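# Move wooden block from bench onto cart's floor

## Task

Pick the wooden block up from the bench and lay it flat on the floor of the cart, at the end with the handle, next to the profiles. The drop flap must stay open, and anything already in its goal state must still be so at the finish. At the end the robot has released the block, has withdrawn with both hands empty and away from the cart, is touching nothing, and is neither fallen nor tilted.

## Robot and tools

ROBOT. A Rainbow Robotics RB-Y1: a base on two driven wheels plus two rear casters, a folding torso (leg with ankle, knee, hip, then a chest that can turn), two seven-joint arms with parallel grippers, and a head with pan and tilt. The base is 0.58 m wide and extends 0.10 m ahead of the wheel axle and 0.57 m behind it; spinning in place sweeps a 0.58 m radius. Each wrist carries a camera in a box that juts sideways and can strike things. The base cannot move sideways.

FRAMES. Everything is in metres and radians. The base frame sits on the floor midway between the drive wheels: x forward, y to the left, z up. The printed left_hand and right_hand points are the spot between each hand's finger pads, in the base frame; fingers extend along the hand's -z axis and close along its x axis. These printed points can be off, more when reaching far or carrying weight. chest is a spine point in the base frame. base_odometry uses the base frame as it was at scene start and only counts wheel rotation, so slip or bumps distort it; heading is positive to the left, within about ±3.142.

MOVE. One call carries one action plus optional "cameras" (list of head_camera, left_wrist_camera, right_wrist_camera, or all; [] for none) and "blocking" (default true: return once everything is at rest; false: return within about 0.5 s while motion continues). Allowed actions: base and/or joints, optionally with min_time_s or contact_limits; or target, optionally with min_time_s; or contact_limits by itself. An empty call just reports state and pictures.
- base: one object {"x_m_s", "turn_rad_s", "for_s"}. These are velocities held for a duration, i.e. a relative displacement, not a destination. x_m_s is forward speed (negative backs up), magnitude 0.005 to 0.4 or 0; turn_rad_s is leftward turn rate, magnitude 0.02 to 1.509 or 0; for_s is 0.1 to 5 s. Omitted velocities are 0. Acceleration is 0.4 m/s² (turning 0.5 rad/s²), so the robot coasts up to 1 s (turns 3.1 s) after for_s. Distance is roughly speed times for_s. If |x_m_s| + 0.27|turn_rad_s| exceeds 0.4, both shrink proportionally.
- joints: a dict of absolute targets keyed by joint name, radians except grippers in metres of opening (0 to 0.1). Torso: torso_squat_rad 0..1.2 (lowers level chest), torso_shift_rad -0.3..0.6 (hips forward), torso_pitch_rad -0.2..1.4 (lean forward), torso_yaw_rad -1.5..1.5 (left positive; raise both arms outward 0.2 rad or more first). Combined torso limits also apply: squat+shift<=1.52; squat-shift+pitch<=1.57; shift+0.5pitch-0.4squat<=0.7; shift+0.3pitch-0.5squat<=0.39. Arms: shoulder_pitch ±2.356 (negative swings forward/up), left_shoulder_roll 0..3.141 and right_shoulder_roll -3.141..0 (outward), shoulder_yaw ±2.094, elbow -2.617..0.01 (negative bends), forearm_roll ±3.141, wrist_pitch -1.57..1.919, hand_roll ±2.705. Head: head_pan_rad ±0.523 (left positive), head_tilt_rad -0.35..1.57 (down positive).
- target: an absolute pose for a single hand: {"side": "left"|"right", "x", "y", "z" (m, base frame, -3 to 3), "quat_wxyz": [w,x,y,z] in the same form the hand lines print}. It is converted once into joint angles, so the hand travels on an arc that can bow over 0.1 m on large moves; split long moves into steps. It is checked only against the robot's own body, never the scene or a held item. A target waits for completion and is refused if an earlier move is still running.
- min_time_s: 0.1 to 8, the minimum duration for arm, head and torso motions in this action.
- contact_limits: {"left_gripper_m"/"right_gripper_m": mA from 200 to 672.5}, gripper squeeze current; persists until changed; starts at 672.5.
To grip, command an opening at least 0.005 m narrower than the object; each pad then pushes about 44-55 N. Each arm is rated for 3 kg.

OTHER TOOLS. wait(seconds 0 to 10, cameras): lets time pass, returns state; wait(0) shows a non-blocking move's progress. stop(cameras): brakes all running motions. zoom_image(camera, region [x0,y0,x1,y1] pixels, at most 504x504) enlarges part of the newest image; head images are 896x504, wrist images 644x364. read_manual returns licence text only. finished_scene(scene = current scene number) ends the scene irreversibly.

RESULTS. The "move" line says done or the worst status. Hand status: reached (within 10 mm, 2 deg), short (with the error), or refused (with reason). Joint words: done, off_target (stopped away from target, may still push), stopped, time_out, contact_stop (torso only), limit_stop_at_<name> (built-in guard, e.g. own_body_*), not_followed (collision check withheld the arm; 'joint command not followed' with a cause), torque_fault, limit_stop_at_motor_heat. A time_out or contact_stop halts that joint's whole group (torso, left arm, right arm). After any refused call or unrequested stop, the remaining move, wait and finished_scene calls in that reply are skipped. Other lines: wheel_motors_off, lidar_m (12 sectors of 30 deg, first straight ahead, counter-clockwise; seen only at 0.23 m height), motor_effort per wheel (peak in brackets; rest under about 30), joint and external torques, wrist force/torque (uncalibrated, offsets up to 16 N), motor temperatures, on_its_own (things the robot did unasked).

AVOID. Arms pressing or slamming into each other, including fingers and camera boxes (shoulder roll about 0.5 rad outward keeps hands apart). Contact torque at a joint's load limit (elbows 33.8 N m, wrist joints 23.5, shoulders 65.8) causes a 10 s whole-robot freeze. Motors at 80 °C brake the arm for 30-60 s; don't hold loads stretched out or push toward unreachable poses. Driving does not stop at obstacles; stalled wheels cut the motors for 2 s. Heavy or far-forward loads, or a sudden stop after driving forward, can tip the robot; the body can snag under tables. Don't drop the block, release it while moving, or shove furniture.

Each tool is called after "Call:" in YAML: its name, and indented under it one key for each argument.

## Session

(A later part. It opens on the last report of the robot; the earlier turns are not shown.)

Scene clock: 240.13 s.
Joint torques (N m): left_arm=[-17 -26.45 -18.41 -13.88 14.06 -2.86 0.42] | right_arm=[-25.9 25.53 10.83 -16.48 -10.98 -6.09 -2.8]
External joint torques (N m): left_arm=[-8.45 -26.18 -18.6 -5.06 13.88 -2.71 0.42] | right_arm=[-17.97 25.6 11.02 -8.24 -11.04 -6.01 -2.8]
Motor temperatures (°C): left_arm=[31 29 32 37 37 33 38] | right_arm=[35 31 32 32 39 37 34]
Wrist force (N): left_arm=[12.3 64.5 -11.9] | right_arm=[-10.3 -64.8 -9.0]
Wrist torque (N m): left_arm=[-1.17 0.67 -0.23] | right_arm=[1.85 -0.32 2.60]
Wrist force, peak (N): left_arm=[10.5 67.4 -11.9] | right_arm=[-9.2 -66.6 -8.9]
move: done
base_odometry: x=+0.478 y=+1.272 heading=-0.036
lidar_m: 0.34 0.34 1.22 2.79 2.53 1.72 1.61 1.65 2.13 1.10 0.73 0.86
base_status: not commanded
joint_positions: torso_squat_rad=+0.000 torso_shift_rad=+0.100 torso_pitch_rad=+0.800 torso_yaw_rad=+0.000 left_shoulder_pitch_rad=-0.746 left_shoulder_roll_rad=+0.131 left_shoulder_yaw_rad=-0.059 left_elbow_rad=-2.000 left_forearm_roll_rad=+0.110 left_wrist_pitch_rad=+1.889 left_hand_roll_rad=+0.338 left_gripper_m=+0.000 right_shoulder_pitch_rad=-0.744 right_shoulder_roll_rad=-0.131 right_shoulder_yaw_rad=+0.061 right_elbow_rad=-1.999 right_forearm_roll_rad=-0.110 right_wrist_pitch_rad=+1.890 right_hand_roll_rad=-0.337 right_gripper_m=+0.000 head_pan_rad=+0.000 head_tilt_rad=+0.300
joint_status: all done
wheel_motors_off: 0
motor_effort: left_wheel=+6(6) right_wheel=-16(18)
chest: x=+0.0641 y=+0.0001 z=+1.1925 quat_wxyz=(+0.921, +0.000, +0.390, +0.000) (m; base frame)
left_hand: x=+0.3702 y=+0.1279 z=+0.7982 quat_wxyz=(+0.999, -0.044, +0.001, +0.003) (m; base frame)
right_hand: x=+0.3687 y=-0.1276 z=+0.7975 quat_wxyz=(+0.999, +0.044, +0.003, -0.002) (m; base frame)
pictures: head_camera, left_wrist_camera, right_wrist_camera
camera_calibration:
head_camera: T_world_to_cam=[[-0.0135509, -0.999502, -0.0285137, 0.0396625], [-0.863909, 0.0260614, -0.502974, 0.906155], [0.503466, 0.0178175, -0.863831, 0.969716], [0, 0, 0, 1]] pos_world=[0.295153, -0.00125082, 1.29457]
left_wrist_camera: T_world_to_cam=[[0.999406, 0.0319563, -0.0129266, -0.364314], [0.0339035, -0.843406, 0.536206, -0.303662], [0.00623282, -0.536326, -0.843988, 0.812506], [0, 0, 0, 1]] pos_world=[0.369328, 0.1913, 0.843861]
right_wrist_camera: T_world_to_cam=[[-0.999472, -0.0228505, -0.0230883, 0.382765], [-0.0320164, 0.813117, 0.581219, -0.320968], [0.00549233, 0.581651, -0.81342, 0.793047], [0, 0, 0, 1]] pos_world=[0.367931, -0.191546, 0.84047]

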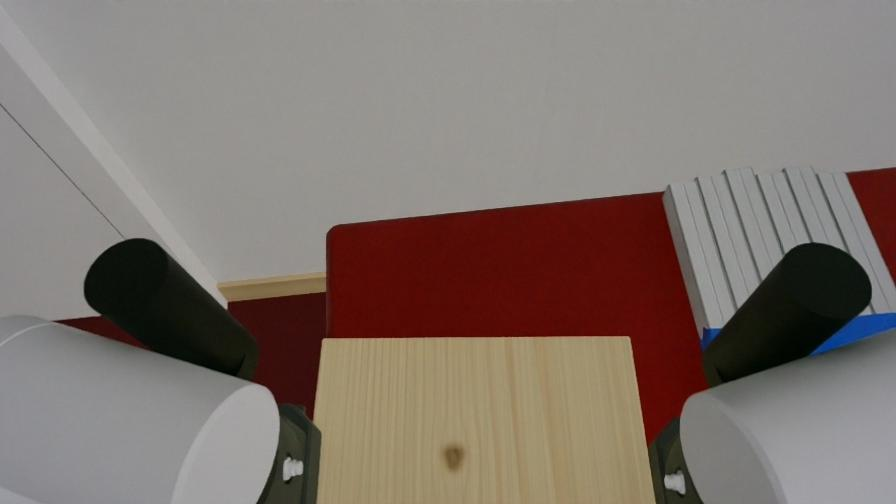

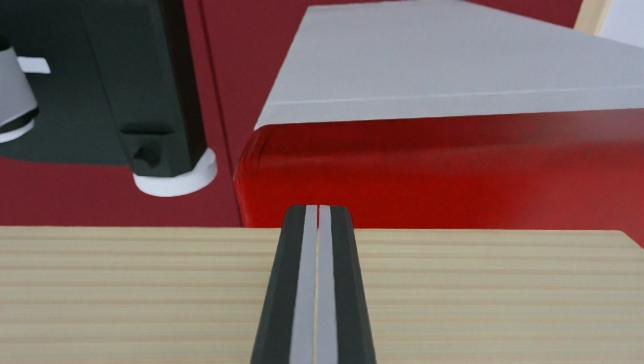

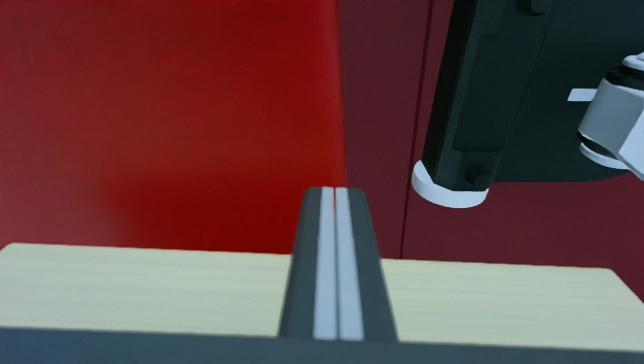

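Call:
move:
  base: {"x_m_s": -0.2, "for_s": 2.5}
  cameras: ["head_camera"]

Call:
move:
  base: {"turn_rad_s": -0.5, "for_s": 3.07}
  cameras: ["head_camera"]

Call:
move:
  base: {"x_m_s": 0.304, "for_s": 5}
  cameras: []

Call:
move:
  base: {"turn_rad_s": 0.5, "for_s": 3.23}
  cameras: ["head_camera", "left_wrist_camera", "right_wrist_camera"]

Scene clock: 249.17 s.
Joint torques (N m): left_arm=[-16.41 -26.15 -18.52 -13.7 14 -3.06 0.39] | right_arm=[-24.96 25.23 10.87 -16.21 -10.82 -6.31 -2.68]
External joint torques (N m): left_arm=[-7.85 -25.88 -18.7 -4.88 13.82 -2.91 0.39] | right_arm=[-17.03 25.3 11.06 -7.97 -10.89 -6.22 -2.68]
Motor temperatures (°C): left_arm=[31 29 32 37 38 33 38] | right_arm=[35 32 32 32 40 37 34]
Wrist force (N): left_arm=[11.9 65.4 -11.8] | right_arm=[-10.5 -64.5 -9.0]
Wrist torque (N m): left_arm=[-1.22 0.62 -0.20] | right_arm=[1.80 -0.34 2.60]
Wrist force, peak (N): left_arm=[12.4 65.9 -11.9] | right_arm=[-10.8 -65.2 -9.0]
move: done
base_odometry: x=-0.022 y=+1.290 heading=-0.037
lidar_m: 0.83 1.47 1.87 4.24 1.76 1.19 1.11 1.15 1.47 3.26 1.31 1.09
base_status: done (sent for 2.5 of 2.5 s)
joint_positions: torso_squat_rad=+0.000 torso_shift_rad=+0.100 torso_pitch_rad=+0.801 torso_yaw_rad=+0.000 left_shoulder_pitch_rad=-0.746 left_shoulder_roll_rad=+0.131 left_shoulder_yaw_rad=-0.059 left_elbow_rad=-2.000 left_forearm_roll_rad=+0.110 left_wrist_pitch_rad=+1.889 left_hand_roll_rad=+0.338 left_gripper_m=+0.000 right_shoulder_pitch_rad=-0.744 right_shoulder_roll_rad=-0.131 right_shoulder_yaw_rad=+0.061 right_elbow_rad=-1.999 right_forearm_roll_rad=-0.110 right_wrist_pitch_rad=+1.890 right_hand_roll_rad=-0.337 right_gripper_m=+0.000 head_pan_rad=+0.000 head_tilt_rad=+0.300
joint_status: not commanded
wheel_motors_off: 0
motor_effort: left_wheel=-10(29) right_wheel=+7(38)
chest: x=+0.0642 y=+0.0001 z=+1.1924 quat_wxyz=(+0.921, +0.000, +0.390, +0.000) (m; base frame)
left_hand: x=+0.3703 y=+0.1279 z=+0.7982 quat_wxyz=(+0.999, -0.044, +0.001, +0.003) (m; base frame)
right_hand: x=+0.3688 y=-0.1275 z=+0.7975 quat_wxyz=(+0.999, +0.044, +0.003, -0.002) (m; base frame)
pictures: head_camera
camera_calibration:
head_camera: T_world_to_cam=[[-0.0135573, -0.999502, -0.0285111, 0.0396596], [-0.864021, 0.0260616, -0.502781, 0.905975], [0.503273, 0.0178179, -0.863944, 0.969782], [0, 0, 0, 1]] pos_world=[0.295254, -0.00125082, 1.29447]

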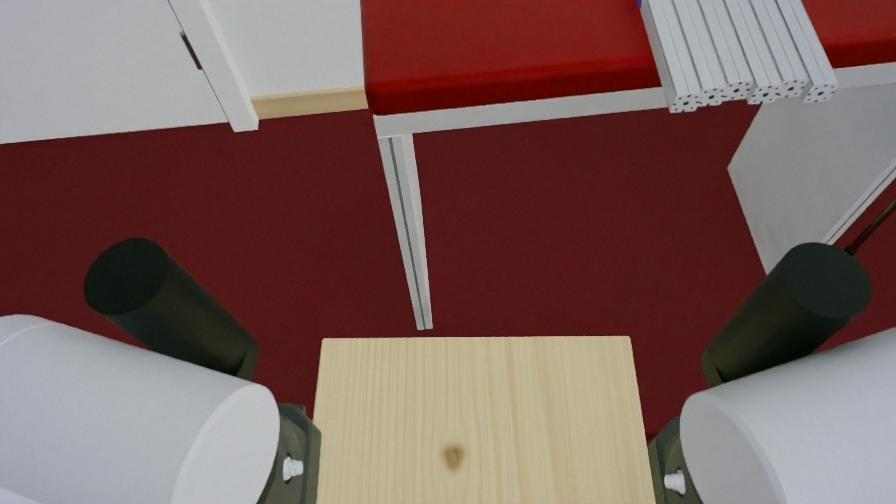

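Scene clock: 253.57 s.
Joint torques (N m): left_arm=[-16.47 -26.25 -19.31 -13.6 14.12 -3.1 0.42] | right_arm=[-24.75 25.13 11.22 -16.21 -10.77 -6.33 -2.72]
External joint torques (N m): left_arm=[-7.92 -25.98 -19.5 -4.78 13.94 -2.95 0.42] | right_arm=[-16.82 25.21 11.42 -7.98 -10.84 -6.24 -2.72]
Motor temperatures (°C): left_arm=[31 29 32 37 39 33 38] | right_arm=[35 32 32 32 40 37 34]
Wrist force (N): left_arm=[11.7 64.8 -11.5] | right_arm=[-10.9 -64.8 -9.6]
Wrist torque (N m): left_arm=[-1.23 0.60 -0.20] | right_arm=[1.82 -0.39 2.60]
Wrist force, peak (N): left_arm=[12.9 65.6 -12.2] | right_arm=[-10.8 -65.0 -9.4]
move: done
base_odometry: x=-0.022 y=+1.290 heading=-1.569
lidar_m: 3.49 1.31 1.09 0.82 1.47 1.93 4.34 1.70 1.18 1.12 1.13 1.48
base_status: done (sent for 3.07 of 3.07 s)
joint_positions: torso_squat_rad=+0.000 torso_shift_rad=+0.100 torso_pitch_rad=+0.801 torso_yaw_rad=+0.000 left_shoulder_pitch_rad=-0.746 left_shoulder_roll_rad=+0.131 left_shoulder_yaw_rad=-0.059 left_elbow_rad=-2.000 left_forearm_roll_rad=+0.110 left_wrist_pitch_rad=+1.889 left_hand_roll_rad=+0.338 left_gripper_m=+0.000 right_shoulder_pitch_rad=-0.744 right_shoulder_roll_rad=-0.131 right_shoulder_yaw_rad=+0.061 right_elbow_rad=-1.999 right_forearm_roll_rad=-0.110 right_wrist_pitch_rad=+1.890 right_hand_roll_rad=-0.337 right_gripper_m=+0.000 head_pan_rad=+0.000 head_tilt_rad=+0.300
joint_status: not commanded
wheel_motors_off: 0
motor_effort: left_wheel=+14(40) right_wheel=-1(35)
chest: x=+0.0642 y=+0.0001 z=+1.1924 quat_wxyz=(+0.921, +0.000, +0.390, +0.000) (m; base frame)
left_hand: x=+0.3703 y=+0.1280 z=+0.7982 quat_wxyz=(+0.999, -0.044, +0.001, +0.003) (m; base frame)
right_hand: x=+0.3688 y=-0.1275 z=+0.7975 quat_wxyz=(+0.999, +0.044, +0.003, -0.002) (m; base frame)
pictures: head_camera
camera_calibration:
head_camera: T_world_to_cam=[[-0.0135573, -0.999502, -0.0285111, 0.0396596], [-0.864021, 0.0260616, -0.502781, 0.905975], [0.503273, 0.0178179, -0.863944, 0.969782], [0, 0, 0, 1]] pos_world=[0.295254, -0.00125082, 1.29447]

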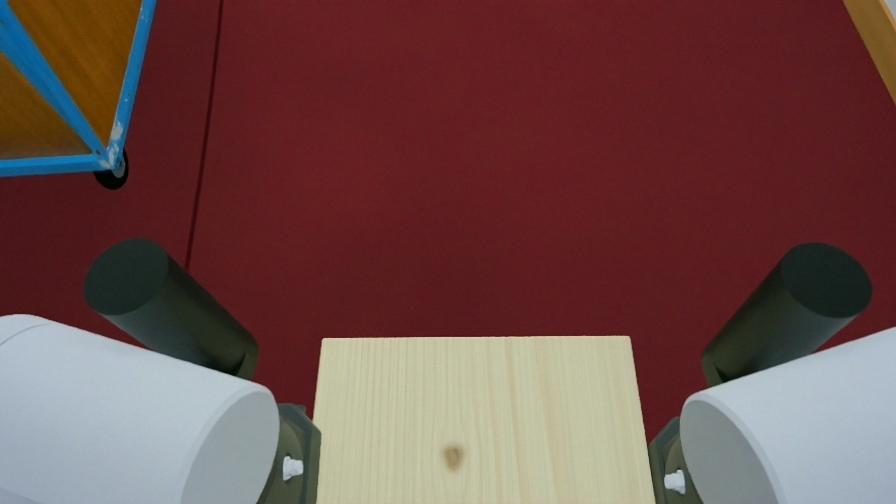

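Scene clock: 259.87 s.
Joint torques (N m): left_arm=[-16.13 -26.42 -19.04 -13.59 14.08 -3.06 0.36] | right_arm=[-24.28 25.1 10.98 -16.14 -10.82 -6.17 -2.7]
External joint torques (N m): left_arm=[-7.58 -26.16 -19.22 -4.77 13.9 -2.92 0.37] | right_arm=[-16.35 25.17 11.17 -7.91 -10.89 -6.08 -2.7]
Motor temperatures (°C): left_arm=[31 29 32 37 40 33 38] | right_arm=[35 32 32 33 40 38 34]
Wrist force (N): left_arm=[12.3 64.6 -11.8] | right_arm=[-10.9 -64.4 -9.2]
Wrist torque (N m): left_arm=[-1.16 0.70 -0.15] | right_arm=[1.82 -0.42 2.58]
Wrist force, peak (N): left_arm=[13.2 66.2 -10.9] | right_arm=[-10.6 -65.4 -9.7]
move: done
base_odometry: x=-0.020 y=-0.230 heading=-1.569
lidar_m: 3.18 1.09 0.76 0.71 0.74 1.79 4.90 1.57 1.08 1.01 1.03 1.34
base_status: done (sent for 5 of 5 s)
joint_positions: torso_squat_rad=+0.000 torso_shift_rad=+0.100 torso_pitch_rad=+0.801 torso_yaw_rad=+0.000 left_shoulder_pitch_rad=-0.746 left_shoulder_roll_rad=+0.131 left_shoulder_yaw_rad=-0.059 left_elbow_rad=-2.000 left_forearm_roll_rad=+0.110 left_wrist_pitch_rad=+1.889 left_hand_roll_rad=+0.338 left_gripper_m=+0.000 right_shoulder_pitch_rad=-0.744 right_shoulder_roll_rad=-0.131 right_shoulder_yaw_rad=+0.061 right_elbow_rad=-1.999 right_forearm_roll_rad=-0.110 right_wrist_pitch_rad=+1.890 right_hand_roll_rad=-0.337 right_gripper_m=+0.000 head_pan_rad=+0.000 head_tilt_rad=+0.300
joint_status: not commanded
wheel_motors_off: 0
motor_effort: left_wheel=-1(45) right_wheel=+2(31)
chest: x=+0.0642 y=+0.0001 z=+1.1924 quat_wxyz=(+0.921, +0.000, +0.390, +0.000) (m; base frame)
left_hand: x=+0.3703 y=+0.1280 z=+0.7981 quat_wxyz=(+0.999, -0.045, +0.001, +0.003) (m; base frame)
right_hand: x=+0.3689 y=-0.1275 z=+0.7974 quat_wxyz=(+0.999, +0.044, +0.003, -0.002) (m; base frame)
pictures: none
No camera images: "cameras" was empty.

Scene clock: 264.43 s.
Joint torques (N m): left_arm=[-16.16 -26.28 -18.82 -13.55 14.12 -3.06 0.48] | right_arm=[-24.79 25.3 11.09 -16.05 -10.92 -6.23 -2.61]
External joint torques (N m): left_arm=[-7.61 -26.01 -19 -4.74 13.94 -2.91 0.48] | right_arm=[-16.86 25.38 11.29 -7.82 -10.99 -6.14 -2.61]
Motor temperatures (°C): left_arm=[31 29 32 37 40 33 38] | right_arm=[35 32 32 33 41 38 34]
Wrist force (N): left_arm=[12.0 65.5 -12.5] | right_arm=[-11.1 -63.9 -9.2]
Wrist torque (N m): left_arm=[-1.27 0.61 -0.16] | right_arm=[1.79 -0.47 2.61]
Wrist force, peak (N): left_arm=[12.9 65.9 -12.8] | right_arm=[-10.8 -65.3 -9.0]
move: done
base_odometry: x=-0.020 y=-0.230 heading=+0.047
lidar_m: 0.72 0.75 1.77 4.11 1.45 1.05 1.00 1.07 1.45 3.86 1.03 0.75
base_status: done (sent for 3.23 of 3.23 s)
joint_positions: torso_squat_rad=+0.000 torso_shift_rad=+0.100 torso_pitch_rad=+0.801 torso_yaw_rad=+0.000 left_shoulder_pitch_rad=-0.746 left_shoulder_roll_rad=+0.131 left_shoulder_yaw_rad=-0.059 left_elbow_rad=-2.000 left_forearm_roll_rad=+0.110 left_wrist_pitch_rad=+1.889 left_hand_roll_rad=+0.338 left_gripper_m=+0.000 right_shoulder_pitch_rad=-0.744 right_shoulder_roll_rad=-0.131 right_shoulder_yaw_rad=+0.061 right_elbow_rad=-1.999 right_forearm_roll_rad=-0.110 right_wrist_pitch_rad=+1.890 right_hand_roll_rad=-0.337 right_gripper_m=+0.000 head_pan_rad=+0.000 head_tilt_rad=+0.300
joint_status: not commanded
wheel_motors_off: 0
motor_effort: left_wheel=-3(37) right_wheel=+15(30)
chest: x=+0.0642 y=+0.0001 z=+1.1924 quat_wxyz=(+0.921, +0.000, +0.390, +0.000) (m; base frame)
left_hand: x=+0.3703 y=+0.1280 z=+0.7981 quat_wxyz=(+0.999, -0.045, +0.001, +0.003) (m; base frame)
right_hand: x=+0.3689 y=-0.1275 z=+0.7974 quat_wxyz=(+0.999, +0.044, +0.003, -0.002) (m; base frame)
pictures: head_camera, left_wrist_camera, right_wrist_camera
camera_calibration:
head_camera: T_world_to_cam=[[-0.0134728, -0.999504, -0.0284631, 0.0395706], [-0.864065, 0.0259629, -0.50271, 0.905932], [0.503199, 0.0178211, -0.863987, 0.969723], [0, 0, 0, 1]] pos_world=[0.295354, -0.00125112, 1.29437]
left_wrist_camera: T_world_to_cam=[[0.999399, 0.0321236, -0.0130408, -0.364352], [0.0341052, -0.843325, 0.536321, -0.303714], [0.00623093, -0.536443, -0.843913, 0.812435], [0, 0, 0, 1]] pos_world=[0.369429, 0.1914, 0.843762]
right_wrist_camera: T_world_to_cam=[[-0.999472, -0.0228485, -0.0230927, 0.382967], [-0.0320181, 0.813036, 0.581332, -0.321014], [0.00549261, 0.581765, -0.813339, 0.792917], [0, 0, 0, 1]] pos_world=[0.368131, -0.191545, 0.84037]

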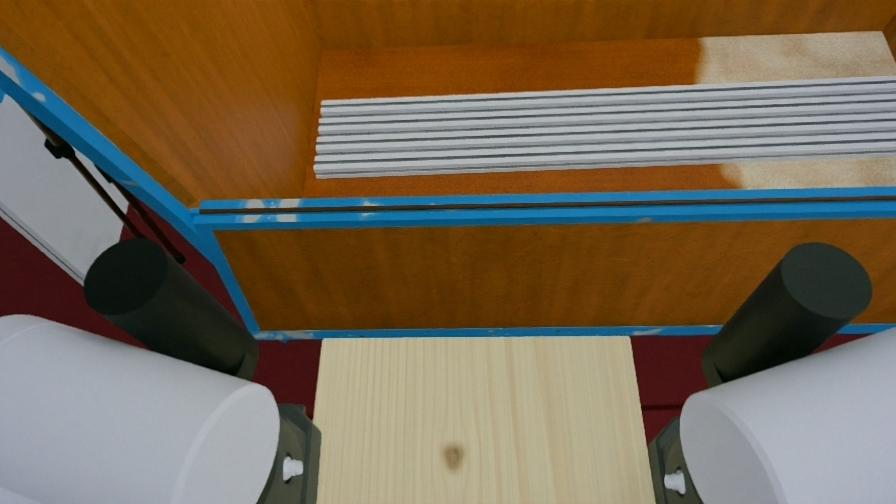

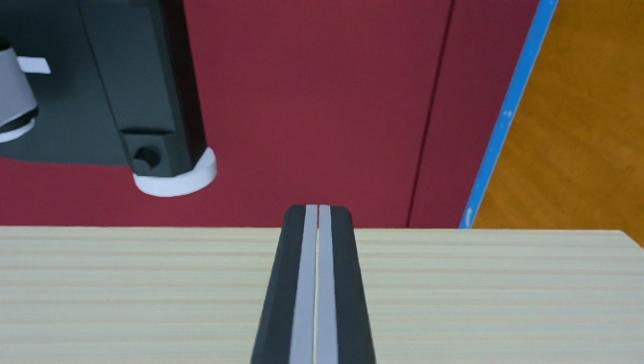

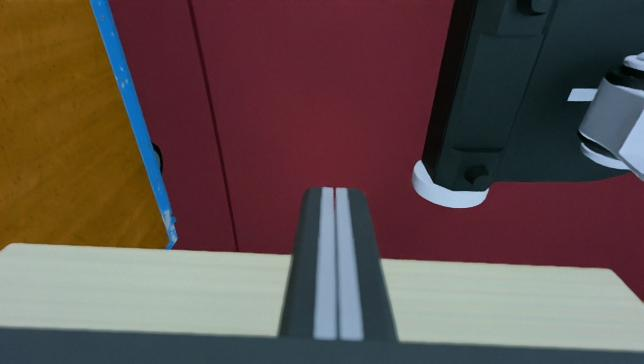

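Call:
move:
  base: {"x_m_s": 0.2, "for_s": 2.5}
  joints: {"head_tilt_rad": 0.6}
  cameras: ["head_camera"]

Call:
move:
  joints: {"left_shoulder_pitch_rad": -0.726, "left_shoulder_roll_rad": 0.124, "left_shoulder_yaw_rad": -0.069, "left_elbow_rad": -1.875, "left_forearm_roll_rad": 0.107, "left_wrist_pitch_rad": 1.742, "left_hand_roll_rad": 0.32, "right_shoulder_pitch_rad": -0.726, "right_shoulder_roll_rad": -0.124, "right_shoulder_yaw_rad": 0.069, "right_elbow_rad": -1.875, "right_forearm_roll_rad": -0.107, "right_wrist_pitch_rad": 1.742, "right_hand_roll_rad": -0.32, "torso_squat_rad": 0.4, "torso_shift_rad": 0.2}
  min_time_s: 1.5

Scene clock: 277.87 s.
Joint torques (N m): left_arm=[-16.1 -26.3 -19.09 -13.52 13.94 -3.04 0.5] | right_arm=[-24.11 25.38 11.28 -16 -10.76 -6.26 -2.73]
External joint torques (N m): left_arm=[-7.54 -26.03 -19.27 -4.7 13.76 -2.9 0.5] | right_arm=[-16.18 25.45 11.47 -7.77 -10.83 -6.18 -2.73]
Motor temperatures (°C): left_arm=[31 29 33 38 41 33 38] | right_arm=[36 32 32 33 41 38 34]
Wrist force (N): left_arm=[11.8 65.0 -12.8] | right_arm=[-10.4 -64.6 -9.4]
Wrist torque (N m): left_arm=[-1.20 0.58 -0.18] | right_arm=[1.83 -0.39 2.59]
Wrist force, peak (N): left_arm=[11.7 65.9 -12.7] | right_arm=[-9.9 -65.2 -9.2]
move: done
base_odometry: x=+0.480 y=-0.206 heading=+0.047
lidar_m: 0.20 0.23 0.32 3.97 2.17 1.56 1.50 1.58 2.15 0.88 0.32 0.23
base_status: done (sent for 2.5 of 2.5 s)
joint_positions: torso_squat_rad=+0.000 torso_shift_rad=+0.100 torso_pitch_rad=+0.801 torso_yaw_rad=+0.000 left_shoulder_pitch_rad=-0.746 left_shoulder_roll_rad=+0.131 left_shoulder_yaw_rad=-0.059 left_elbow_rad=-2.000 left_forearm_roll_rad=+0.110 left_wrist_pitch_rad=+1.889 left_hand_roll_rad=+0.338 left_gripper_m=+0.000 right_shoulder_pitch_rad=-0.744 right_shoulder_roll_rad=-0.131 right_shoulder_yaw_rad=+0.061 right_elbow_rad=-1.999 right_forearm_roll_rad=-0.110 right_wrist_pitch_rad=+1.890 right_hand_roll_rad=-0.337 right_gripper_m=+0.000 head_pan_rad=+0.000 head_tilt_rad=+0.600
joint_status: all done
wheel_motors_off: 0
motor_effort: left_wheel=+2(30) right_wheel=-3(45)
chest: x=+0.0642 y=+0.0001 z=+1.1924 quat_wxyz=(+0.921, +0.000, +0.390, +0.000) (m; base frame)
left_hand: x=+0.3703 y=+0.1280 z=+0.7981 quat_wxyz=(+0.999, -0.045, +0.001, +0.003) (m; base frame)
right_hand: x=+0.3689 y=-0.1275 z=+0.7975 quat_wxyz=(+0.999, +0.044, +0.003, -0.002) (m; base frame)
pictures: head_camera
camera_calibration:
head_camera: T_world_to_cam=[[-0.0213766, -0.999502, -0.0232282, 0.0344543], [-0.974034, 0.0260584, -0.224896, 0.564971], [0.225389, 0.0178175, -0.974106, 1.17669], [0, 0, 0, 1]] pos_world=[0.285825, -0.00125083, 1.27408]

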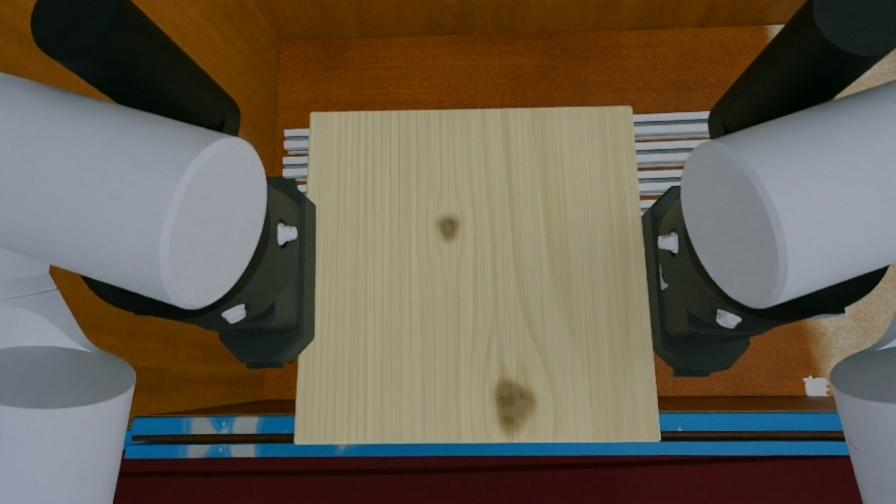

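Scene clock: 279.97 s.
Joint torques (N m): left_arm=[-15.74 -25.49 -18.51 -12.99 12.46 -3.15 -0.09] | right_arm=[-20.22 26.33 14.3 -15.87 -10.29 -4.9 -1.14]
External joint torques (N m): left_arm=[-7.41 -25.17 -18.67 -4.01 12.27 -3 -0.09] | right_arm=[-12.51 26.36 14.48 -7.49 -10.36 -4.82 -1.14]
Motor temperatures (°C): left_arm=[31 30 33 38 41 33 38] | right_arm=[36 32 32 33 41 38 34]
Wrist force (N): left_arm=[6.1 56.9 -13.0] | right_arm=[-6.6 -55.5 -10.2]
Wrist torque (N m): left_arm=[-1.05 0.10 -0.15] | right_arm=[1.46 0.00 1.23]
Wrist force, peak (N): left_arm=[11.5 67.2 -11.2] | right_arm=[-10.3 -65.9 -8.4]
move: done
base_odometry: x=+0.480 y=-0.206 heading=+0.047
lidar_m: 0.22 0.22 0.32 3.97 2.16 1.56 1.50 1.58 2.15 0.89 0.31 0.23
base_status: not commanded
joint_positions: torso_squat_rad=+0.400 torso_shift_rad=+0.200 torso_pitch_rad=+0.801 torso_yaw_rad=+0.000 left_shoulder_pitch_rad=-0.724 left_shoulder_roll_rad=+0.130 left_shoulder_yaw_rad=-0.064 left_elbow_rad=-1.874 left_forearm_roll_rad=+0.104 left_wrist_pitch_rad=+1.743 left_hand_roll_rad=+0.320 left_gripper_m=+0.000 right_shoulder_pitch_rad=-0.723 right_shoulder_roll_rad=-0.130 right_shoulder_yaw_rad=+0.065 right_elbow_rad=-1.873 right_forearm_roll_rad=-0.104 right_wrist_pitch_rad=+1.743 right_hand_roll_rad=-0.320 right_gripper_m=+0.000 head_pan_rad=+0.000 head_tilt_rad=+0.600
joint_status: all done
wheel_motors_off: 0
motor_effort: left_wheel=+0(4) right_wheel=-2(5)
chest: x=+0.1224 y=+0.0001 z=+1.1278 quat_wxyz=(+0.921, +0.000, +0.390, +0.000) (m; base frame)
left_hand: x=+0.4282 y=+0.1278 z=+0.6960 quat_wxyz=(+0.999, -0.045, +0.001, +0.002) (m; base frame)
right_hand: x=+0.4273 y=-0.1277 z=+0.6955 quat_wxyz=(+0.999, +0.045, +0.002, -0.002) (m; base frame)
pictures: head_camera, left_wrist_camera, right_wrist_camera
camera_calibration:
head_camera: T_world_to_cam=[[-0.0213777, -0.999502, -0.0232303, 0.0342008], [-0.974012, 0.0260618, -0.224991, 0.607239], [0.225484, 0.0178168, -0.974084, 1.10059], [0, 0, 0, 1]] pos_world=[0.344025, -0.00125082, 1.20948]
left_wrist_camera: T_world_to_cam=[[0.99944, 0.030622, -0.0135227, -0.423018], [0.0330931, -0.842992, 0.536907, -0.250976], [0.00504164, -0.537054, -0.843533, 0.726032], [0, 0, 0, 1]] pos_world=[0.427426, 0.191301, 0.741463]
right_wrist_camera: T_world_to_cam=[[-0.999443, -0.0231469, -0.0240543, 0.43952], [-0.0328231, 0.812741, 0.581699, -0.259672], [0.00608537, 0.582165, -0.813048, 0.709359], [0, 0, 0, 1]] pos_world=[0.426435, -0.191744, 0.738366]

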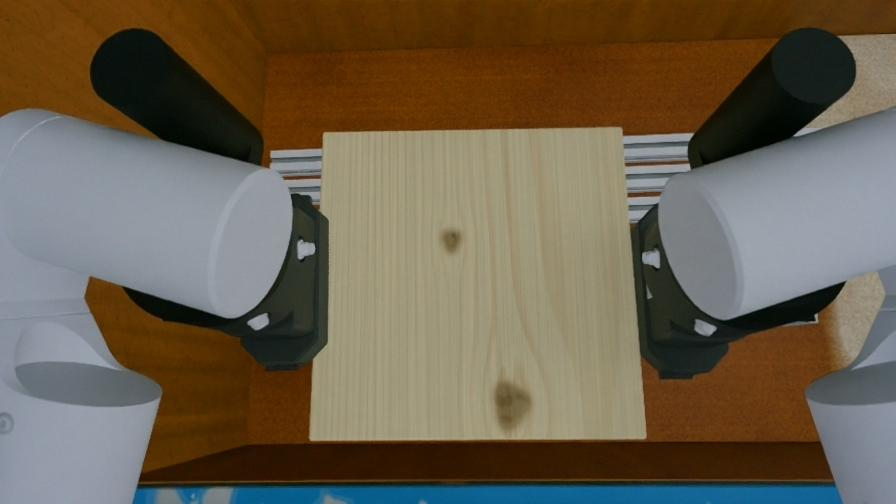

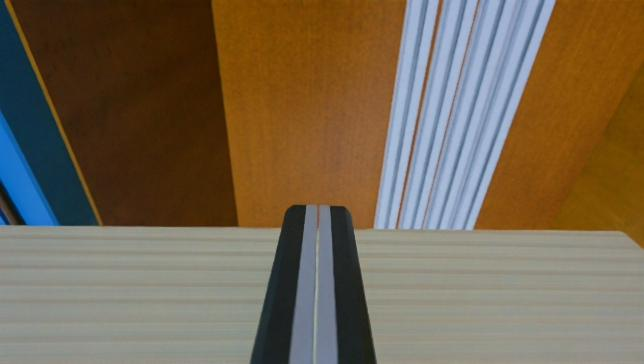

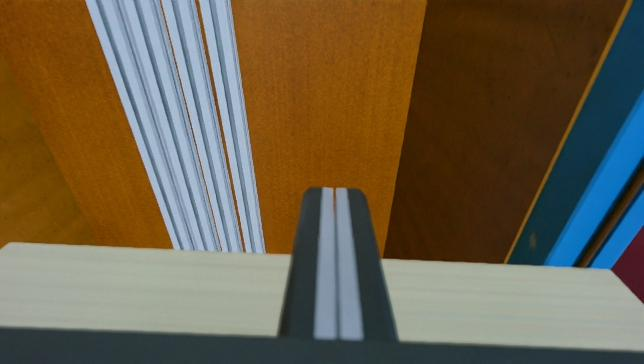

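Call:
move:
  joints: {"left_shoulder_pitch_rad": -0.689, "left_shoulder_roll_rad": 0.118, "left_shoulder_yaw_rad": -0.081, "left_elbow_rad": -1.749, "left_forearm_roll_rad": 0.096, "left_wrist_pitch_rad": 1.581, "left_hand_roll_rad": 0.306, "right_shoulder_pitch_rad": -0.689, "right_shoulder_roll_rad": -0.118, "right_shoulder_yaw_rad": 0.081, "right_elbow_rad": -1.749, "right_forearm_roll_rad": -0.096, "right_wrist_pitch_rad": 1.581, "right_hand_roll_rad": -0.306}
  base: {"x_m_s": 0.03, "for_s": 0.55}
  min_time_s: 0.8
  cameras: []

Call:
move:
  joints: {"left_shoulder_pitch_rad": -0.677, "left_shoulder_roll_rad": 0.112, "left_shoulder_yaw_rad": -0.087, "left_elbow_rad": -1.604, "left_forearm_roll_rad": 0.089, "left_wrist_pitch_rad": 1.424, "left_hand_roll_rad": 0.293, "right_shoulder_pitch_rad": -0.677, "right_shoulder_roll_rad": -0.112, "right_shoulder_yaw_rad": 0.087, "right_elbow_rad": -1.604, "right_forearm_roll_rad": -0.089, "right_wrist_pitch_rad": 1.424, "right_hand_roll_rad": -0.293}
  min_time_s: 0.8
  cameras: []

Call:
move:
  joints: {"left_shoulder_pitch_rad": -0.692, "left_shoulder_roll_rad": 0.105, "left_shoulder_yaw_rad": -0.086, "left_elbow_rad": -1.422, "left_forearm_roll_rad": 0.087, "left_wrist_pitch_rad": 1.259, "left_hand_roll_rad": 0.282, "right_shoulder_pitch_rad": -0.692, "right_shoulder_roll_rad": -0.105, "right_shoulder_yaw_rad": 0.086, "right_elbow_rad": -1.422, "right_forearm_roll_rad": -0.087, "right_wrist_pitch_rad": 1.259, "right_hand_roll_rad": -0.282}
  min_time_s: 0.8

Scene clock: 293.67 s.
Joint torques (N m): left_arm=[-17.11 -23.59 -16.05 -14.24 10.84 -3.62 0.07] | right_arm=[-17.38 25.03 14.29 -15.06 -9.88 -3.12 0.23]
External joint torques (N m): left_arm=[-9.46 -23.06 -16.11 -5.3 10.65 -3.48 0.07] | right_arm=[-10.35 24.87 14.4 -6.74 -9.95 -3.04 0.23]
Motor temperatures (°C): left_arm=[31 30 33 38 41 33 38] | right_arm=[36 32 33 33 41 38 34]
Wrist force (N): left_arm=[0.7 49.4 -12.5] | right_arm=[-0.3 -49.2 -9.8]
Wrist torque (N m): left_arm=[-0.88 0.02 -0.18] | right_arm=[1.31 0.13 -0.36]
Wrist force, peak (N): left_arm=[4.7 58.5 -13.3] | right_arm=[-3.7 -57.6 -8.9]
move: done
base_odometry: x=+0.497 y=-0.206 heading=+0.047
lidar_m: 0.20 0.21 0.30 1.58 2.20 1.59 1.52 1.59 2.16 0.82 0.29 0.20
base_status: done (sent for 0.57 of 0.57 s)
joint_positions: torso_squat_rad=+0.400 torso_shift_rad=+0.200 torso_pitch_rad=+0.801 torso_yaw_rad=+0.000 left_shoulder_pitch_rad=-0.687 left_shoulder_roll_rad=+0.124 left_shoulder_yaw_rad=-0.077 left_elbow_rad=-1.748 left_forearm_roll_rad=+0.093 left_wrist_pitch_rad=+1.582 left_hand_roll_rad=+0.306 left_gripper_m=+0.000 right_shoulder_pitch_rad=-0.686 right_shoulder_roll_rad=-0.124 right_shoulder_yaw_rad=+0.077 right_elbow_rad=-1.747 right_forearm_roll_rad=-0.094 right_wrist_pitch_rad=+1.582 right_hand_roll_rad=-0.306 right_gripper_m=+0.000 head_pan_rad=+0.000 head_tilt_rad=+0.600
joint_status: all done
wheel_motors_off: 0
motor_effort: left_wheel=+0(20) right_wheel=+0(17)
chest: x=+0.1224 y=+0.0001 z=+1.1278 quat_wxyz=(+0.921, +0.000, +0.390, +0.000) (m; base frame)
left_hand: x=+0.4173 y=+0.1279 z=+0.6543 quat_wxyz=(+0.999, -0.045, +0.002, +0.002) (m; base frame)
right_hand: x=+0.4172 y=-0.1278 z=+0.6541 quat_wxyz=(+0.999, +0.045, +0.002, -0.002) (m; base frame)
pictures: none
No camera images: "cameras" was empty.

Scene clock: 294.77 s.
Joint torques (N m): left_arm=[-18.21 -22.86 -14.36 -15.3 9.72 -4.47 -0.05] | right_arm=[-13.72 24.49 14.68 -13.66 -9.12 -1.64 1.47]
External joint torques (N m): left_arm=[-11.03 -22.18 -14.34 -6.62 9.53 -4.33 -0.05] | right_arm=[-7.11 24.19 14.71 -5.58 -9.2 -1.55 1.46]
Motor temperatures (°C): left_arm=[31 30 33 38 41 33 38] | right_arm=[36 32 33 33 41 38 34]
Wrist force (N): left_arm=[-5.3 46.9 -12.4] | right_arm=[5.1 -45.1 -9.7]
Wrist torque (N m): left_arm=[-0.98 -0.18 -0.25] | right_arm=[1.16 0.26 -1.61]
Wrist force, peak (N): left_arm=[-0.8 54.7 -11.5] | right_arm=[1.3 -54.5 -9.1]
move: done
base_odometry: x=+0.497 y=-0.206 heading=+0.047
lidar_m: 0.19 0.21 0.29 1.58 2.19 1.59 1.52 1.60 2.16 0.83 0.29 0.21
base_status: not commanded
joint_positions: torso_squat_rad=+0.400 torso_shift_rad=+0.200 torso_pitch_rad=+0.801 torso_yaw_rad=+0.000 left_shoulder_pitch_rad=-0.674 left_shoulder_roll_rad=+0.117 left_shoulder_yaw_rad=-0.083 left_elbow_rad=-1.602 left_forearm_roll_rad=+0.087 left_wrist_pitch_rad=+1.425 left_hand_roll_rad=+0.293 left_gripper_m=+0.000 right_shoulder_pitch_rad=-0.675 right_shoulder_roll_rad=-0.118 right_shoulder_yaw_rad=+0.083 right_elbow_rad=-1.603 right_forearm_roll_rad=-0.087 right_wrist_pitch_rad=+1.424 right_hand_roll_rad=-0.293 right_gripper_m=+0.000 head_pan_rad=+0.000 head_tilt_rad=+0.600
joint_status: all done
wheel_motors_off: 0
motor_effort: left_wheel=-1(2) right_wheel=+1(3)
chest: x=+0.1224 y=+0.0001 z=+1.1278 quat_wxyz=(+0.921, +0.000, +0.390, +0.000) (m; base frame)
left_hand: x=+0.4071 y=+0.1279 z=+0.6145 quat_wxyz=(+0.999, -0.045, +0.001, +0.001) (m; base frame)
right_hand: x=+0.4080 y=-0.1278 z=+0.6149 quat_wxyz=(+0.999, +0.045, +0.000, -0.001) (m; base frame)
pictures: none
No camera images: "cameras" was empty.

Scene clock: 295.87 s.
Joint torques (N m): left_arm=[-19.35 -23.51 -11.58 -15.59 9.16 -4.14 0.07] | right_arm=[-15.65 24.92 12.24 -12.8 -8.29 -1.6 1.7]
External joint torques (N m): left_arm=[-12.41 -22.72 -11.5 -7.43 8.98 -4 0.07] | right_arm=[-9.27 24.52 12.21 -5.22 -8.36 -1.52 1.7]
Motor temperatures (°C): left_arm=[31 30 33 38 41 33 38] | right_arm=[35 32 33 33 41 38 34]
Wrist force (N): left_arm=[-5.5 45.8 -13.9] | right_arm=[5.0 -44.2 -10.2]
Wrist torque (N m): left_arm=[-0.83 -0.21 -0.26] | right_arm=[1.16 0.38 -1.87]
Wrist force, peak (N): left_arm=[-5.8 52.5 -12.4] | right_arm=[6.2 -51.4 -8.9]
move: done
base_odometry: x=+0.497 y=-0.206 heading=+0.047
lidar_m: 0.20 0.22 0.30 1.59 2.20 1.59 1.52 1.61 2.17 0.82 0.30 0.21
base_status: not commanded
joint_positions: torso_squat_rad=+0.400 torso_shift_rad=+0.200 torso_pitch_rad=+0.801 torso_yaw_rad=+0.000 left_shoulder_pitch_rad=-0.689 left_shoulder_roll_rad=+0.110 left_shoulder_yaw_rad=-0.083 left_elbow_rad=-1.420 left_forearm_roll_rad=+0.085 left_wrist_pitch_rad=+1.260 left_hand_roll_rad=+0.282 left_gripper_m=+0.000 right_shoulder_pitch_rad=-0.690 right_shoulder_roll_rad=-0.111 right_shoulder_yaw_rad=+0.083 right_elbow_rad=-1.421 right_forearm_roll_rad=-0.085 right_wrist_pitch_rad=+1.259 right_hand_roll_rad=-0.282 right_gripper_m=+0.000 head_pan_rad=+0.000 head_tilt_rad=+0.600
joint_status: all done
wheel_motors_off: 0
motor_effort: left_wheel=-1(1) right_wheel=-1(3)
chest: x=+0.1224 y=+0.0001 z=+1.1278 quat_wxyz=(+0.921, +0.000, +0.390, +0.000) (m; base frame)
left_hand: x=+0.3965 y=+0.1279 z=+0.5735 quat_wxyz=(+0.999, -0.045, +0.002, +0.002) (m; base frame)
right_hand: x=+0.3973 y=-0.1278 z=+0.5739 quat_wxyz=(+0.999, +0.045, +0.002, -0.002) (m; base frame)
pictures: head_camera, left_wrist_camera, right_wrist_camera
camera_calibration:
head_camera: T_world_to_cam=[[-0.0213777, -0.999502, -0.0232303, 0.0341987], [-0.974012, 0.0260618, -0.224991, 0.607141], [0.225484, 0.0178168, -0.974084, 1.10061], [0, 0, 0, 1]] pos_world=[0.343925, -0.00125082, 1.20948]
left_wrist_camera: T_world_to_cam=[[0.999452, 0.0288587, -0.0162284, -0.391183], [0.0330574, -0.842543, 0.537613, -0.184642], [0.00184175, -0.537855, -0.843035, 0.624112], [0, 0, 0, 1]] pos_world=[0.395923, 0.191402, 0.619067]
right_wrist_camera: T_world_to_cam=[[-0.999404, -0.0231554, -0.0255899, 0.407542], [-0.0337352, 0.811826, 0.582924, -0.190272], [0.00727674, 0.58344, -0.812124, 0.609903], [0, 0, 0, 1]] pos_world=[0.396442, -0.191937, 0.61666]

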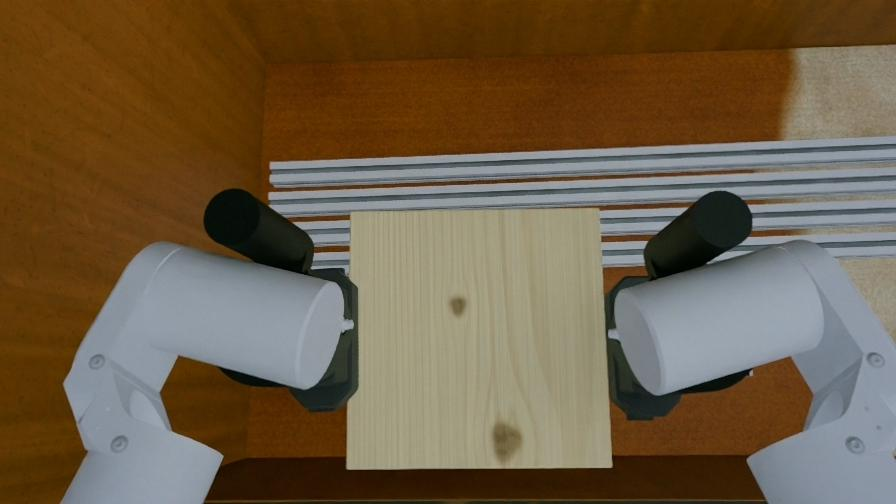

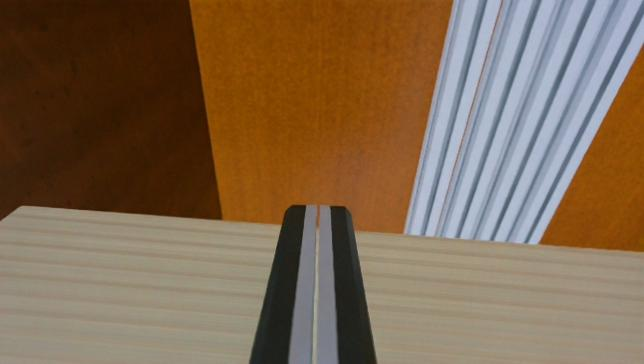

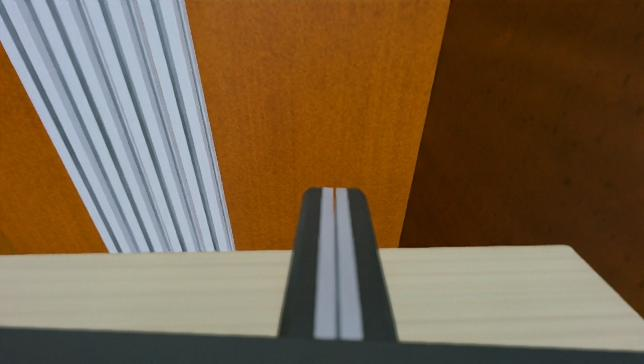

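Call:
move:
  joints: {"left_shoulder_pitch_rad": -0.754, "left_shoulder_roll_rad": 0.096, "left_shoulder_yaw_rad": -0.076, "left_elbow_rad": -1.186, "left_forearm_roll_rad": 0.093, "left_wrist_pitch_rad": 1.082, "left_hand_roll_rad": 0.269, "right_shoulder_pitch_rad": -0.754, "right_shoulder_roll_rad": -0.096, "right_shoulder_yaw_rad": 0.076, "right_elbow_rad": -1.186, "right_forearm_roll_rad": -0.093, "right_wrist_pitch_rad": 1.082, "right_hand_roll_rad": -0.269}
  min_time_s: 1
  cameras: []

Call:
move:
  joints: {"left_shoulder_pitch_rad": -0.855, "left_shoulder_roll_rad": 0.089, "left_shoulder_yaw_rad": -0.058, "left_elbow_rad": -0.888, "left_forearm_roll_rad": 0.108, "left_wrist_pitch_rad": 0.883, "left_hand_roll_rad": 0.253, "right_shoulder_pitch_rad": -0.855, "right_shoulder_roll_rad": -0.089, "right_shoulder_yaw_rad": 0.058, "right_elbow_rad": -0.888, "right_forearm_roll_rad": -0.108, "right_wrist_pitch_rad": 0.883, "right_hand_roll_rad": -0.253}
  min_time_s: 1
  cameras: []

Call:
move:
  joints: {"torso_squat_rad": 0.6, "torso_shift_rad": 0.25}

Scene clock: 307.87 s.
Joint torques (N m): left_arm=[-22.56 -31.87 -12.76 -17.34 10.85 -4.97 0.11] | right_arm=[-17.36 34.84 14.15 -12.63 -9.19 -1.69 2.25]
External joint torques (N m): left_arm=[-15.33 -31.06 -12.66 -9.96 10.68 -4.84 0.11] | right_arm=[-10.63 34.42 14.09 -5.77 -9.25 -1.61 2.25]
Motor temperatures (°C): left_arm=[32 30 33 38 40 33 38] | right_arm=[35 33 33 33 40 37 34]
Wrist force (N): left_arm=[-6.8 57.7 -12.7] | right_arm=[7.5 -56.3 -8.3]
Wrist torque (N m): left_arm=[-1.12 -0.33 -0.35] | right_arm=[1.54 0.53 -2.41]
Wrist force, peak (N): left_arm=[-6.0 62.3 -11.5] | right_arm=[7.4 -61.0 -8.0]
move: done
base_odometry: x=+0.497 y=-0.206 heading=+0.047
lidar_m: 0.19 0.22 0.29 1.59 2.21 1.59 1.51 1.59 2.16 0.81 0.29 0.21
base_status: not commanded
joint_positions: torso_squat_rad=+0.400 torso_shift_rad=+0.200 torso_pitch_rad=+0.801 torso_yaw_rad=+0.000 left_shoulder_pitch_rad=-0.750 left_shoulder_roll_rad=+0.104 left_shoulder_yaw_rad=-0.073 left_elbow_rad=-1.184 left_forearm_roll_rad=+0.090 left_wrist_pitch_rad=+1.083 left_hand_roll_rad=+0.269 left_gripper_m=+0.000 right_shoulder_pitch_rad=-0.751 right_shoulder_roll_rad=-0.104 right_shoulder_yaw_rad=+0.072 right_elbow_rad=-1.185 right_forearm_roll_rad=-0.091 right_wrist_pitch_rad=+1.082 right_hand_roll_rad=-0.270 right_gripper_m=+0.000 head_pan_rad=+0.000 head_tilt_rad=+0.600
joint_status: all done
wheel_motors_off: 0
motor_effort: left_wheel=+0(1) right_wheel=+1(2)
chest: x=+0.1224 y=+0.0001 z=+1.1278 quat_wxyz=(+0.921, +0.000, +0.390, +0.000) (m; base frame)
left_hand: x=+0.3908 y=+0.1268 z=+0.5336 quat_wxyz=(+0.999, -0.046, +0.003, +0.001) (m; base frame)
right_hand: x=+0.3922 y=-0.1268 z=+0.5342 quat_wxyz=(+0.999, +0.046, +0.001, -0.002) (m; base frame)
pictures: none
No camera images: "cameras" was empty.

Scene clock: 309.17 s.
Joint torques (N m): left_arm=[-25.19 -36.77 -9.73 -17.91 10.54 -5.15 0.29] | right_arm=[-17.78 40.47 11.73 -11.53 -8.23 -1.4 2.42]
External joint torques (N m): left_arm=[-17.36 -36.04 -9.66 -11.7 10.39 -5.02 0.29] | right_arm=[-10.4 40.13 11.66 -5.77 -8.29 -1.32 2.42]
Motor temperatures (°C): left_arm=[32 30 33 38 40 33 38] | right_arm=[35 33 33 33 40 37 34]
Wrist force (N): left_arm=[-8.1 60.8 -12.7] | right_arm=[7.9 -59.2 -8.5]
Wrist torque (N m): left_arm=[-1.09 -0.35 -0.48] | right_arm=[1.62 0.51 -2.59]
Wrist force, peak (N): left_arm=[-8.0 76.4 -11.4] | right_arm=[9.0 -74.8 -6.2]
move: done
base_odometry: x=+0.497 y=-0.206 heading=+0.047
lidar_m: 0.20 0.21 0.29 1.59 2.20 1.59 1.52 1.61 2.18 0.81 0.30 0.21
base_status: not commanded
joint_positions: torso_squat_rad=+0.400 torso_shift_rad=+0.200 torso_pitch_rad=+0.801 torso_yaw_rad=+0.000 left_shoulder_pitch_rad=-0.850 left_shoulder_roll_rad=+0.098 left_shoulder_yaw_rad=-0.055 left_elbow_rad=-0.885 left_forearm_roll_rad=+0.105 left_wrist_pitch_rad=+0.884 left_hand_roll_rad=+0.253 left_gripper_m=+0.000 right_shoulder_pitch_rad=-0.852 right_shoulder_roll_rad=-0.099 right_shoulder_yaw_rad=+0.055 right_elbow_rad=-0.887 right_forearm_roll_rad=-0.106 right_wrist_pitch_rad=+0.883 right_hand_roll_rad=-0.254 right_gripper_m=+0.000 head_pan_rad=+0.000 head_tilt_rad=+0.600
joint_status: all done
wheel_motors_off: 0
motor_effort: left_wheel=-1(1) right_wheel=+1(3)
chest: x=+0.1224 y=+0.0001 z=+1.1278 quat_wxyz=(+0.921, +0.000, +0.390, +0.000) (m; base frame)
left_hand: x=+0.3843 y=+0.1265 z=+0.4959 quat_wxyz=(+0.999, -0.047, +0.004, +0.002) (m; base frame)
right_hand: x=+0.3863 y=-0.1266 z=+0.4966 quat_wxyz=(+0.999, +0.047, +0.002, -0.002) (m; base frame)
pictures: none
No camera images: "cameras" was empty.

Scene clock: 310.63 s.
Joint torques (N m): left_arm=[-25.39 -36.97 -9.74 -17.95 10.54 -5.14 0.27] | right_arm=[-18.18 40.86 11.44 -11.58 -8.17 -1.43 2.37]
External joint torques (N m): left_arm=[-17.56 -36.24 -9.66 -11.73 10.39 -5.02 0.27] | right_arm=[-10.79 40.51 11.37 -5.82 -8.23 -1.35 2.37]
Motor temperatures (°C): left_arm=[32 30 33 38 40 33 38] | right_arm=[35 33 33 33 40 37 34]
Wrist force (N): left_arm=[-8.4 61.6 -13.1] | right_arm=[8.3 -60.0 -8.2]
Wrist torque (N m): left_arm=[-1.15 -0.39 -0.47] | right_arm=[1.71 0.56 -2.58]
Wrist force, peak (N): left_arm=[-8.1 61.8 -13.3] | right_arm=[8.5 -60.5 -7.2]
move: done
base_odometry: x=+0.497 y=-0.206 heading=+0.047
lidar_m: 0.19 0.21 0.29 1.60 2.22 1.59 1.51 1.60 2.17 0.83 0.29 0.21
base_status: not commanded
joint_positions: torso_squat_rad=+0.600 torso_shift_rad=+0.250 torso_pitch_rad=+0.801 torso_yaw_rad=+0.000 left_shoulder_pitch_rad=-0.850 left_shoulder_roll_rad=+0.098 left_shoulder_yaw_rad=-0.055 left_elbow_rad=-0.885 left_forearm_roll_rad=+0.105 left_wrist_pitch_rad=+0.884 left_hand_roll_rad=+0.253 left_gripper_m=+0.000 right_shoulder_pitch_rad=-0.852 right_shoulder_roll_rad=-0.099 right_shoulder_yaw_rad=+0.055 right_elbow_rad=-0.887 right_forearm_roll_rad=-0.106 right_wrist_pitch_rad=+0.883 right_hand_roll_rad=-0.254 right_gripper_m=+0.000 head_pan_rad=+0.000 head_tilt_rad=+0.600
joint_status: all done
wheel_motors_off: 0
motor_effort: left_wheel=-2(2) right_wheel=+2(4)
chest: x=+0.1372 y=+0.0001 z=+1.0557 quat_wxyz=(+0.921, +0.000, +0.390, +0.000) (m; base frame)
left_hand: x=+0.3991 y=+0.1265 z=+0.4238 quat_wxyz=(+0.999, -0.047, +0.004, +0.002) (m; base frame)
right_hand: x=+0.4012 y=-0.1266 z=+0.4244 quat_wxyz=(+0.999, +0.047, +0.002, -0.002) (m; base frame)
pictures: head_camera, left_wrist_camera, right_wrist_camera
camera_calibration:
head_camera: T_world_to_cam=[[-0.0213777, -0.999502, -0.0232303, 0.0328423], [-0.974012, 0.0260618, -0.224991, 0.605432], [0.225484, 0.0178168, -0.974084, 1.02702], [0, 0, 0, 1]] pos_world=[0.358825, -0.00125082, 1.13738]
left_wrist_camera: T_world_to_cam=[[0.999403, 0.0290779, -0.0186391, -0.395172], [0.034539, -0.840978, 0.539966, -0.107097], [0.000026045, -0.540288, -0.84148, 0.497468], [0, 0, 0, 1]] pos_world=[0.398622, 0.1902, 0.469072]
right_wrist_camera: T_world_to_cam=[[-0.999428, -0.0221945, -0.0255206, 0.407696], [-0.0329371, 0.810131, 0.585323, -0.105607], [0.0076841, 0.585829, -0.810398, 0.487217], [0, 0, 0, 1]] pos_world=[0.400241, -0.190822, 0.467059]

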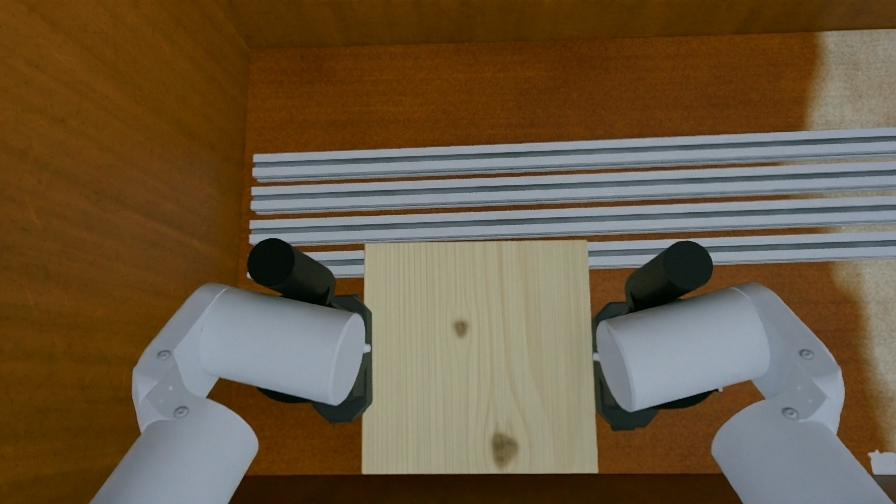

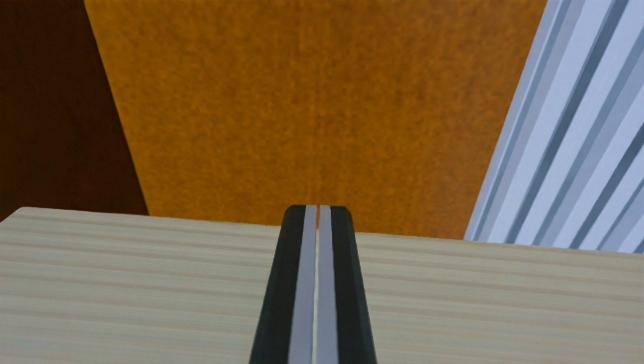

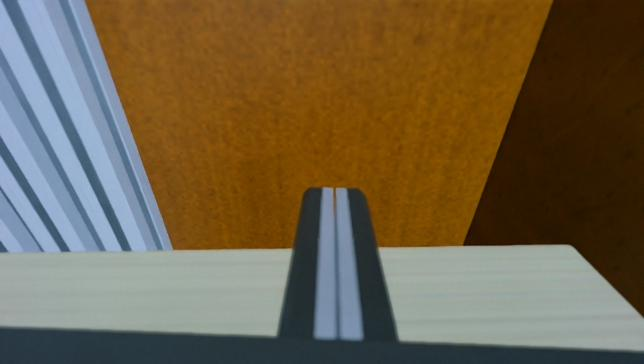

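Call:
move:
  joints: {"torso_squat_rad": 0.745, "torso_shift_rad": 0.29}
  base: {"x_m_s": -0.02, "for_s": 0.6}

Scene clock: 318.13 s.
Joint torques (N m): left_arm=[-25.49 -37.05 -10.03 -18.32 10.5 -5.19 0.3] | right_arm=[-17.6 40.91 11.25 -11.98 -8.16 -1.59 2.5]
External joint torques (N m): left_arm=[-17.67 -36.32 -9.96 -12.1 10.35 -5.06 0.3] | right_arm=[-10.22 40.57 11.18 -6.22 -8.21 -1.51 2.5]
Motor temperatures (°C): left_arm=[32 30 32 38 40 33 38] | right_arm=[35 34 33 33 40 37 34]
Wrist force (N): left_arm=[-8.4 61.1 -13.8] | right_arm=[8.2 -58.9 -9.0]
Wrist torque (N m): left_arm=[-1.17 -0.36 -0.45] | right_arm=[1.67 0.52 -2.56]
Wrist force, peak (N): left_arm=[-8.8 61.8 -13.2] | right_arm=[9.6 -60.7 -6.7]
move: done
base_odometry: x=+0.485 y=-0.206 heading=+0.047
lidar_m: 0.21 0.22 0.32 3.95 2.18 1.58 1.51 1.58 2.16 0.86 0.31 0.22
base_status: done (sent for 0.6 of 0.6 s)
joint_positions: torso_squat_rad=+0.745 torso_shift_rad=+0.290 torso_pitch_rad=+0.801 torso_yaw_rad=+0.000 left_shoulder_pitch_rad=-0.850 left_shoulder_roll_rad=+0.098 left_shoulder_yaw_rad=-0.055 left_elbow_rad=-0.885 left_forearm_roll_rad=+0.105 left_wrist_pitch_rad=+0.884 left_hand_roll_rad=+0.253 left_gripper_m=+0.000 right_shoulder_pitch_rad=-0.852 right_shoulder_roll_rad=-0.099 right_shoulder_yaw_rad=+0.055 right_elbow_rad=-0.886 right_forearm_roll_rad=-0.106 right_wrist_pitch_rad=+0.883 right_hand_roll_rad=-0.254 right_gripper_m=+0.000 head_pan_rad=+0.000 head_tilt_rad=+0.600
joint_status: all done
wheel_motors_off: 0
motor_effort: left_wheel=-1(18) right_wheel=+2(16)
chest: x=+0.1414 y=+0.0001 z=+0.9890 quat_wxyz=(+0.921, +0.000, +0.390, +0.000) (m; base frame)
left_hand: x=+0.4032 y=+0.1266 z=+0.3571 quat_wxyz=(+0.999, -0.047, +0.004, +0.002) (m; base frame)
right_hand: x=+0.4054 y=-0.1266 z=+0.3577 quat_wxyz=(+0.999, +0.047, +0.002, -0.002) (m; base frame)
pictures: head_camera, left_wrist_camera, right_wrist_camera
camera_calibration:
head_camera: T_world_to_cam=[[-0.0213777, -0.999502, -0.0232303, 0.0313805], [-0.974012, 0.0260618, -0.224991, 0.594419], [0.225484, 0.0178168, -0.974084, 0.961122], [0, 0, 0, 1]] pos_world=[0.362925, -0.00125082, 1.07068]
left_wrist_camera: T_world_to_cam=[[0.9994, 0.0291076, -0.0187761, -0.400461], [0.0346379, -0.841006, 0.539915, -0.0712369], [-0.0000751587, -0.540242, -0.84151, 0.441385], [0, 0, 0, 1]] pos_world=[0.402722, 0.1902, 0.402372]
right_wrist_camera: T_world_to_cam=[[-0.999429, -0.0222523, -0.0254391, 0.410148], [-0.0329362, 0.810129, 0.585326, -0.0664295], [0.00758412, 0.585829, -0.810399, 0.433172], [0, 0, 0, 1]] pos_world=[0.40444, -0.190822, 0.400359]

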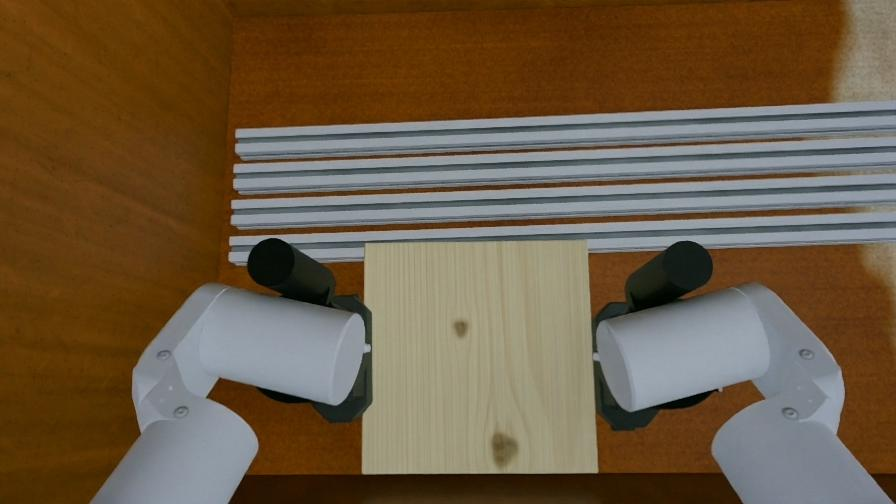

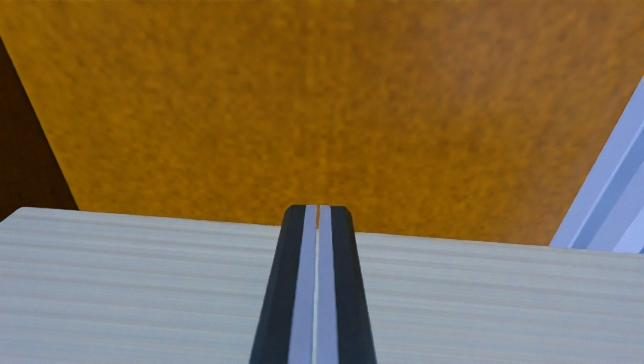

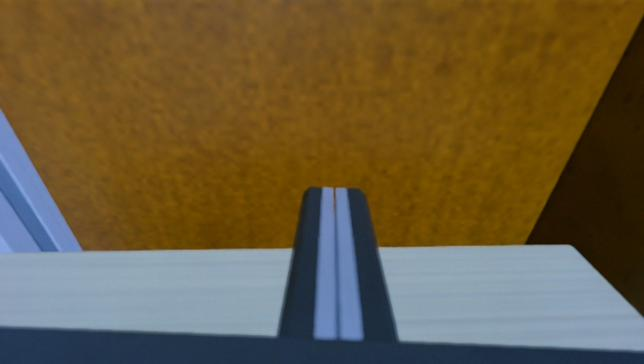

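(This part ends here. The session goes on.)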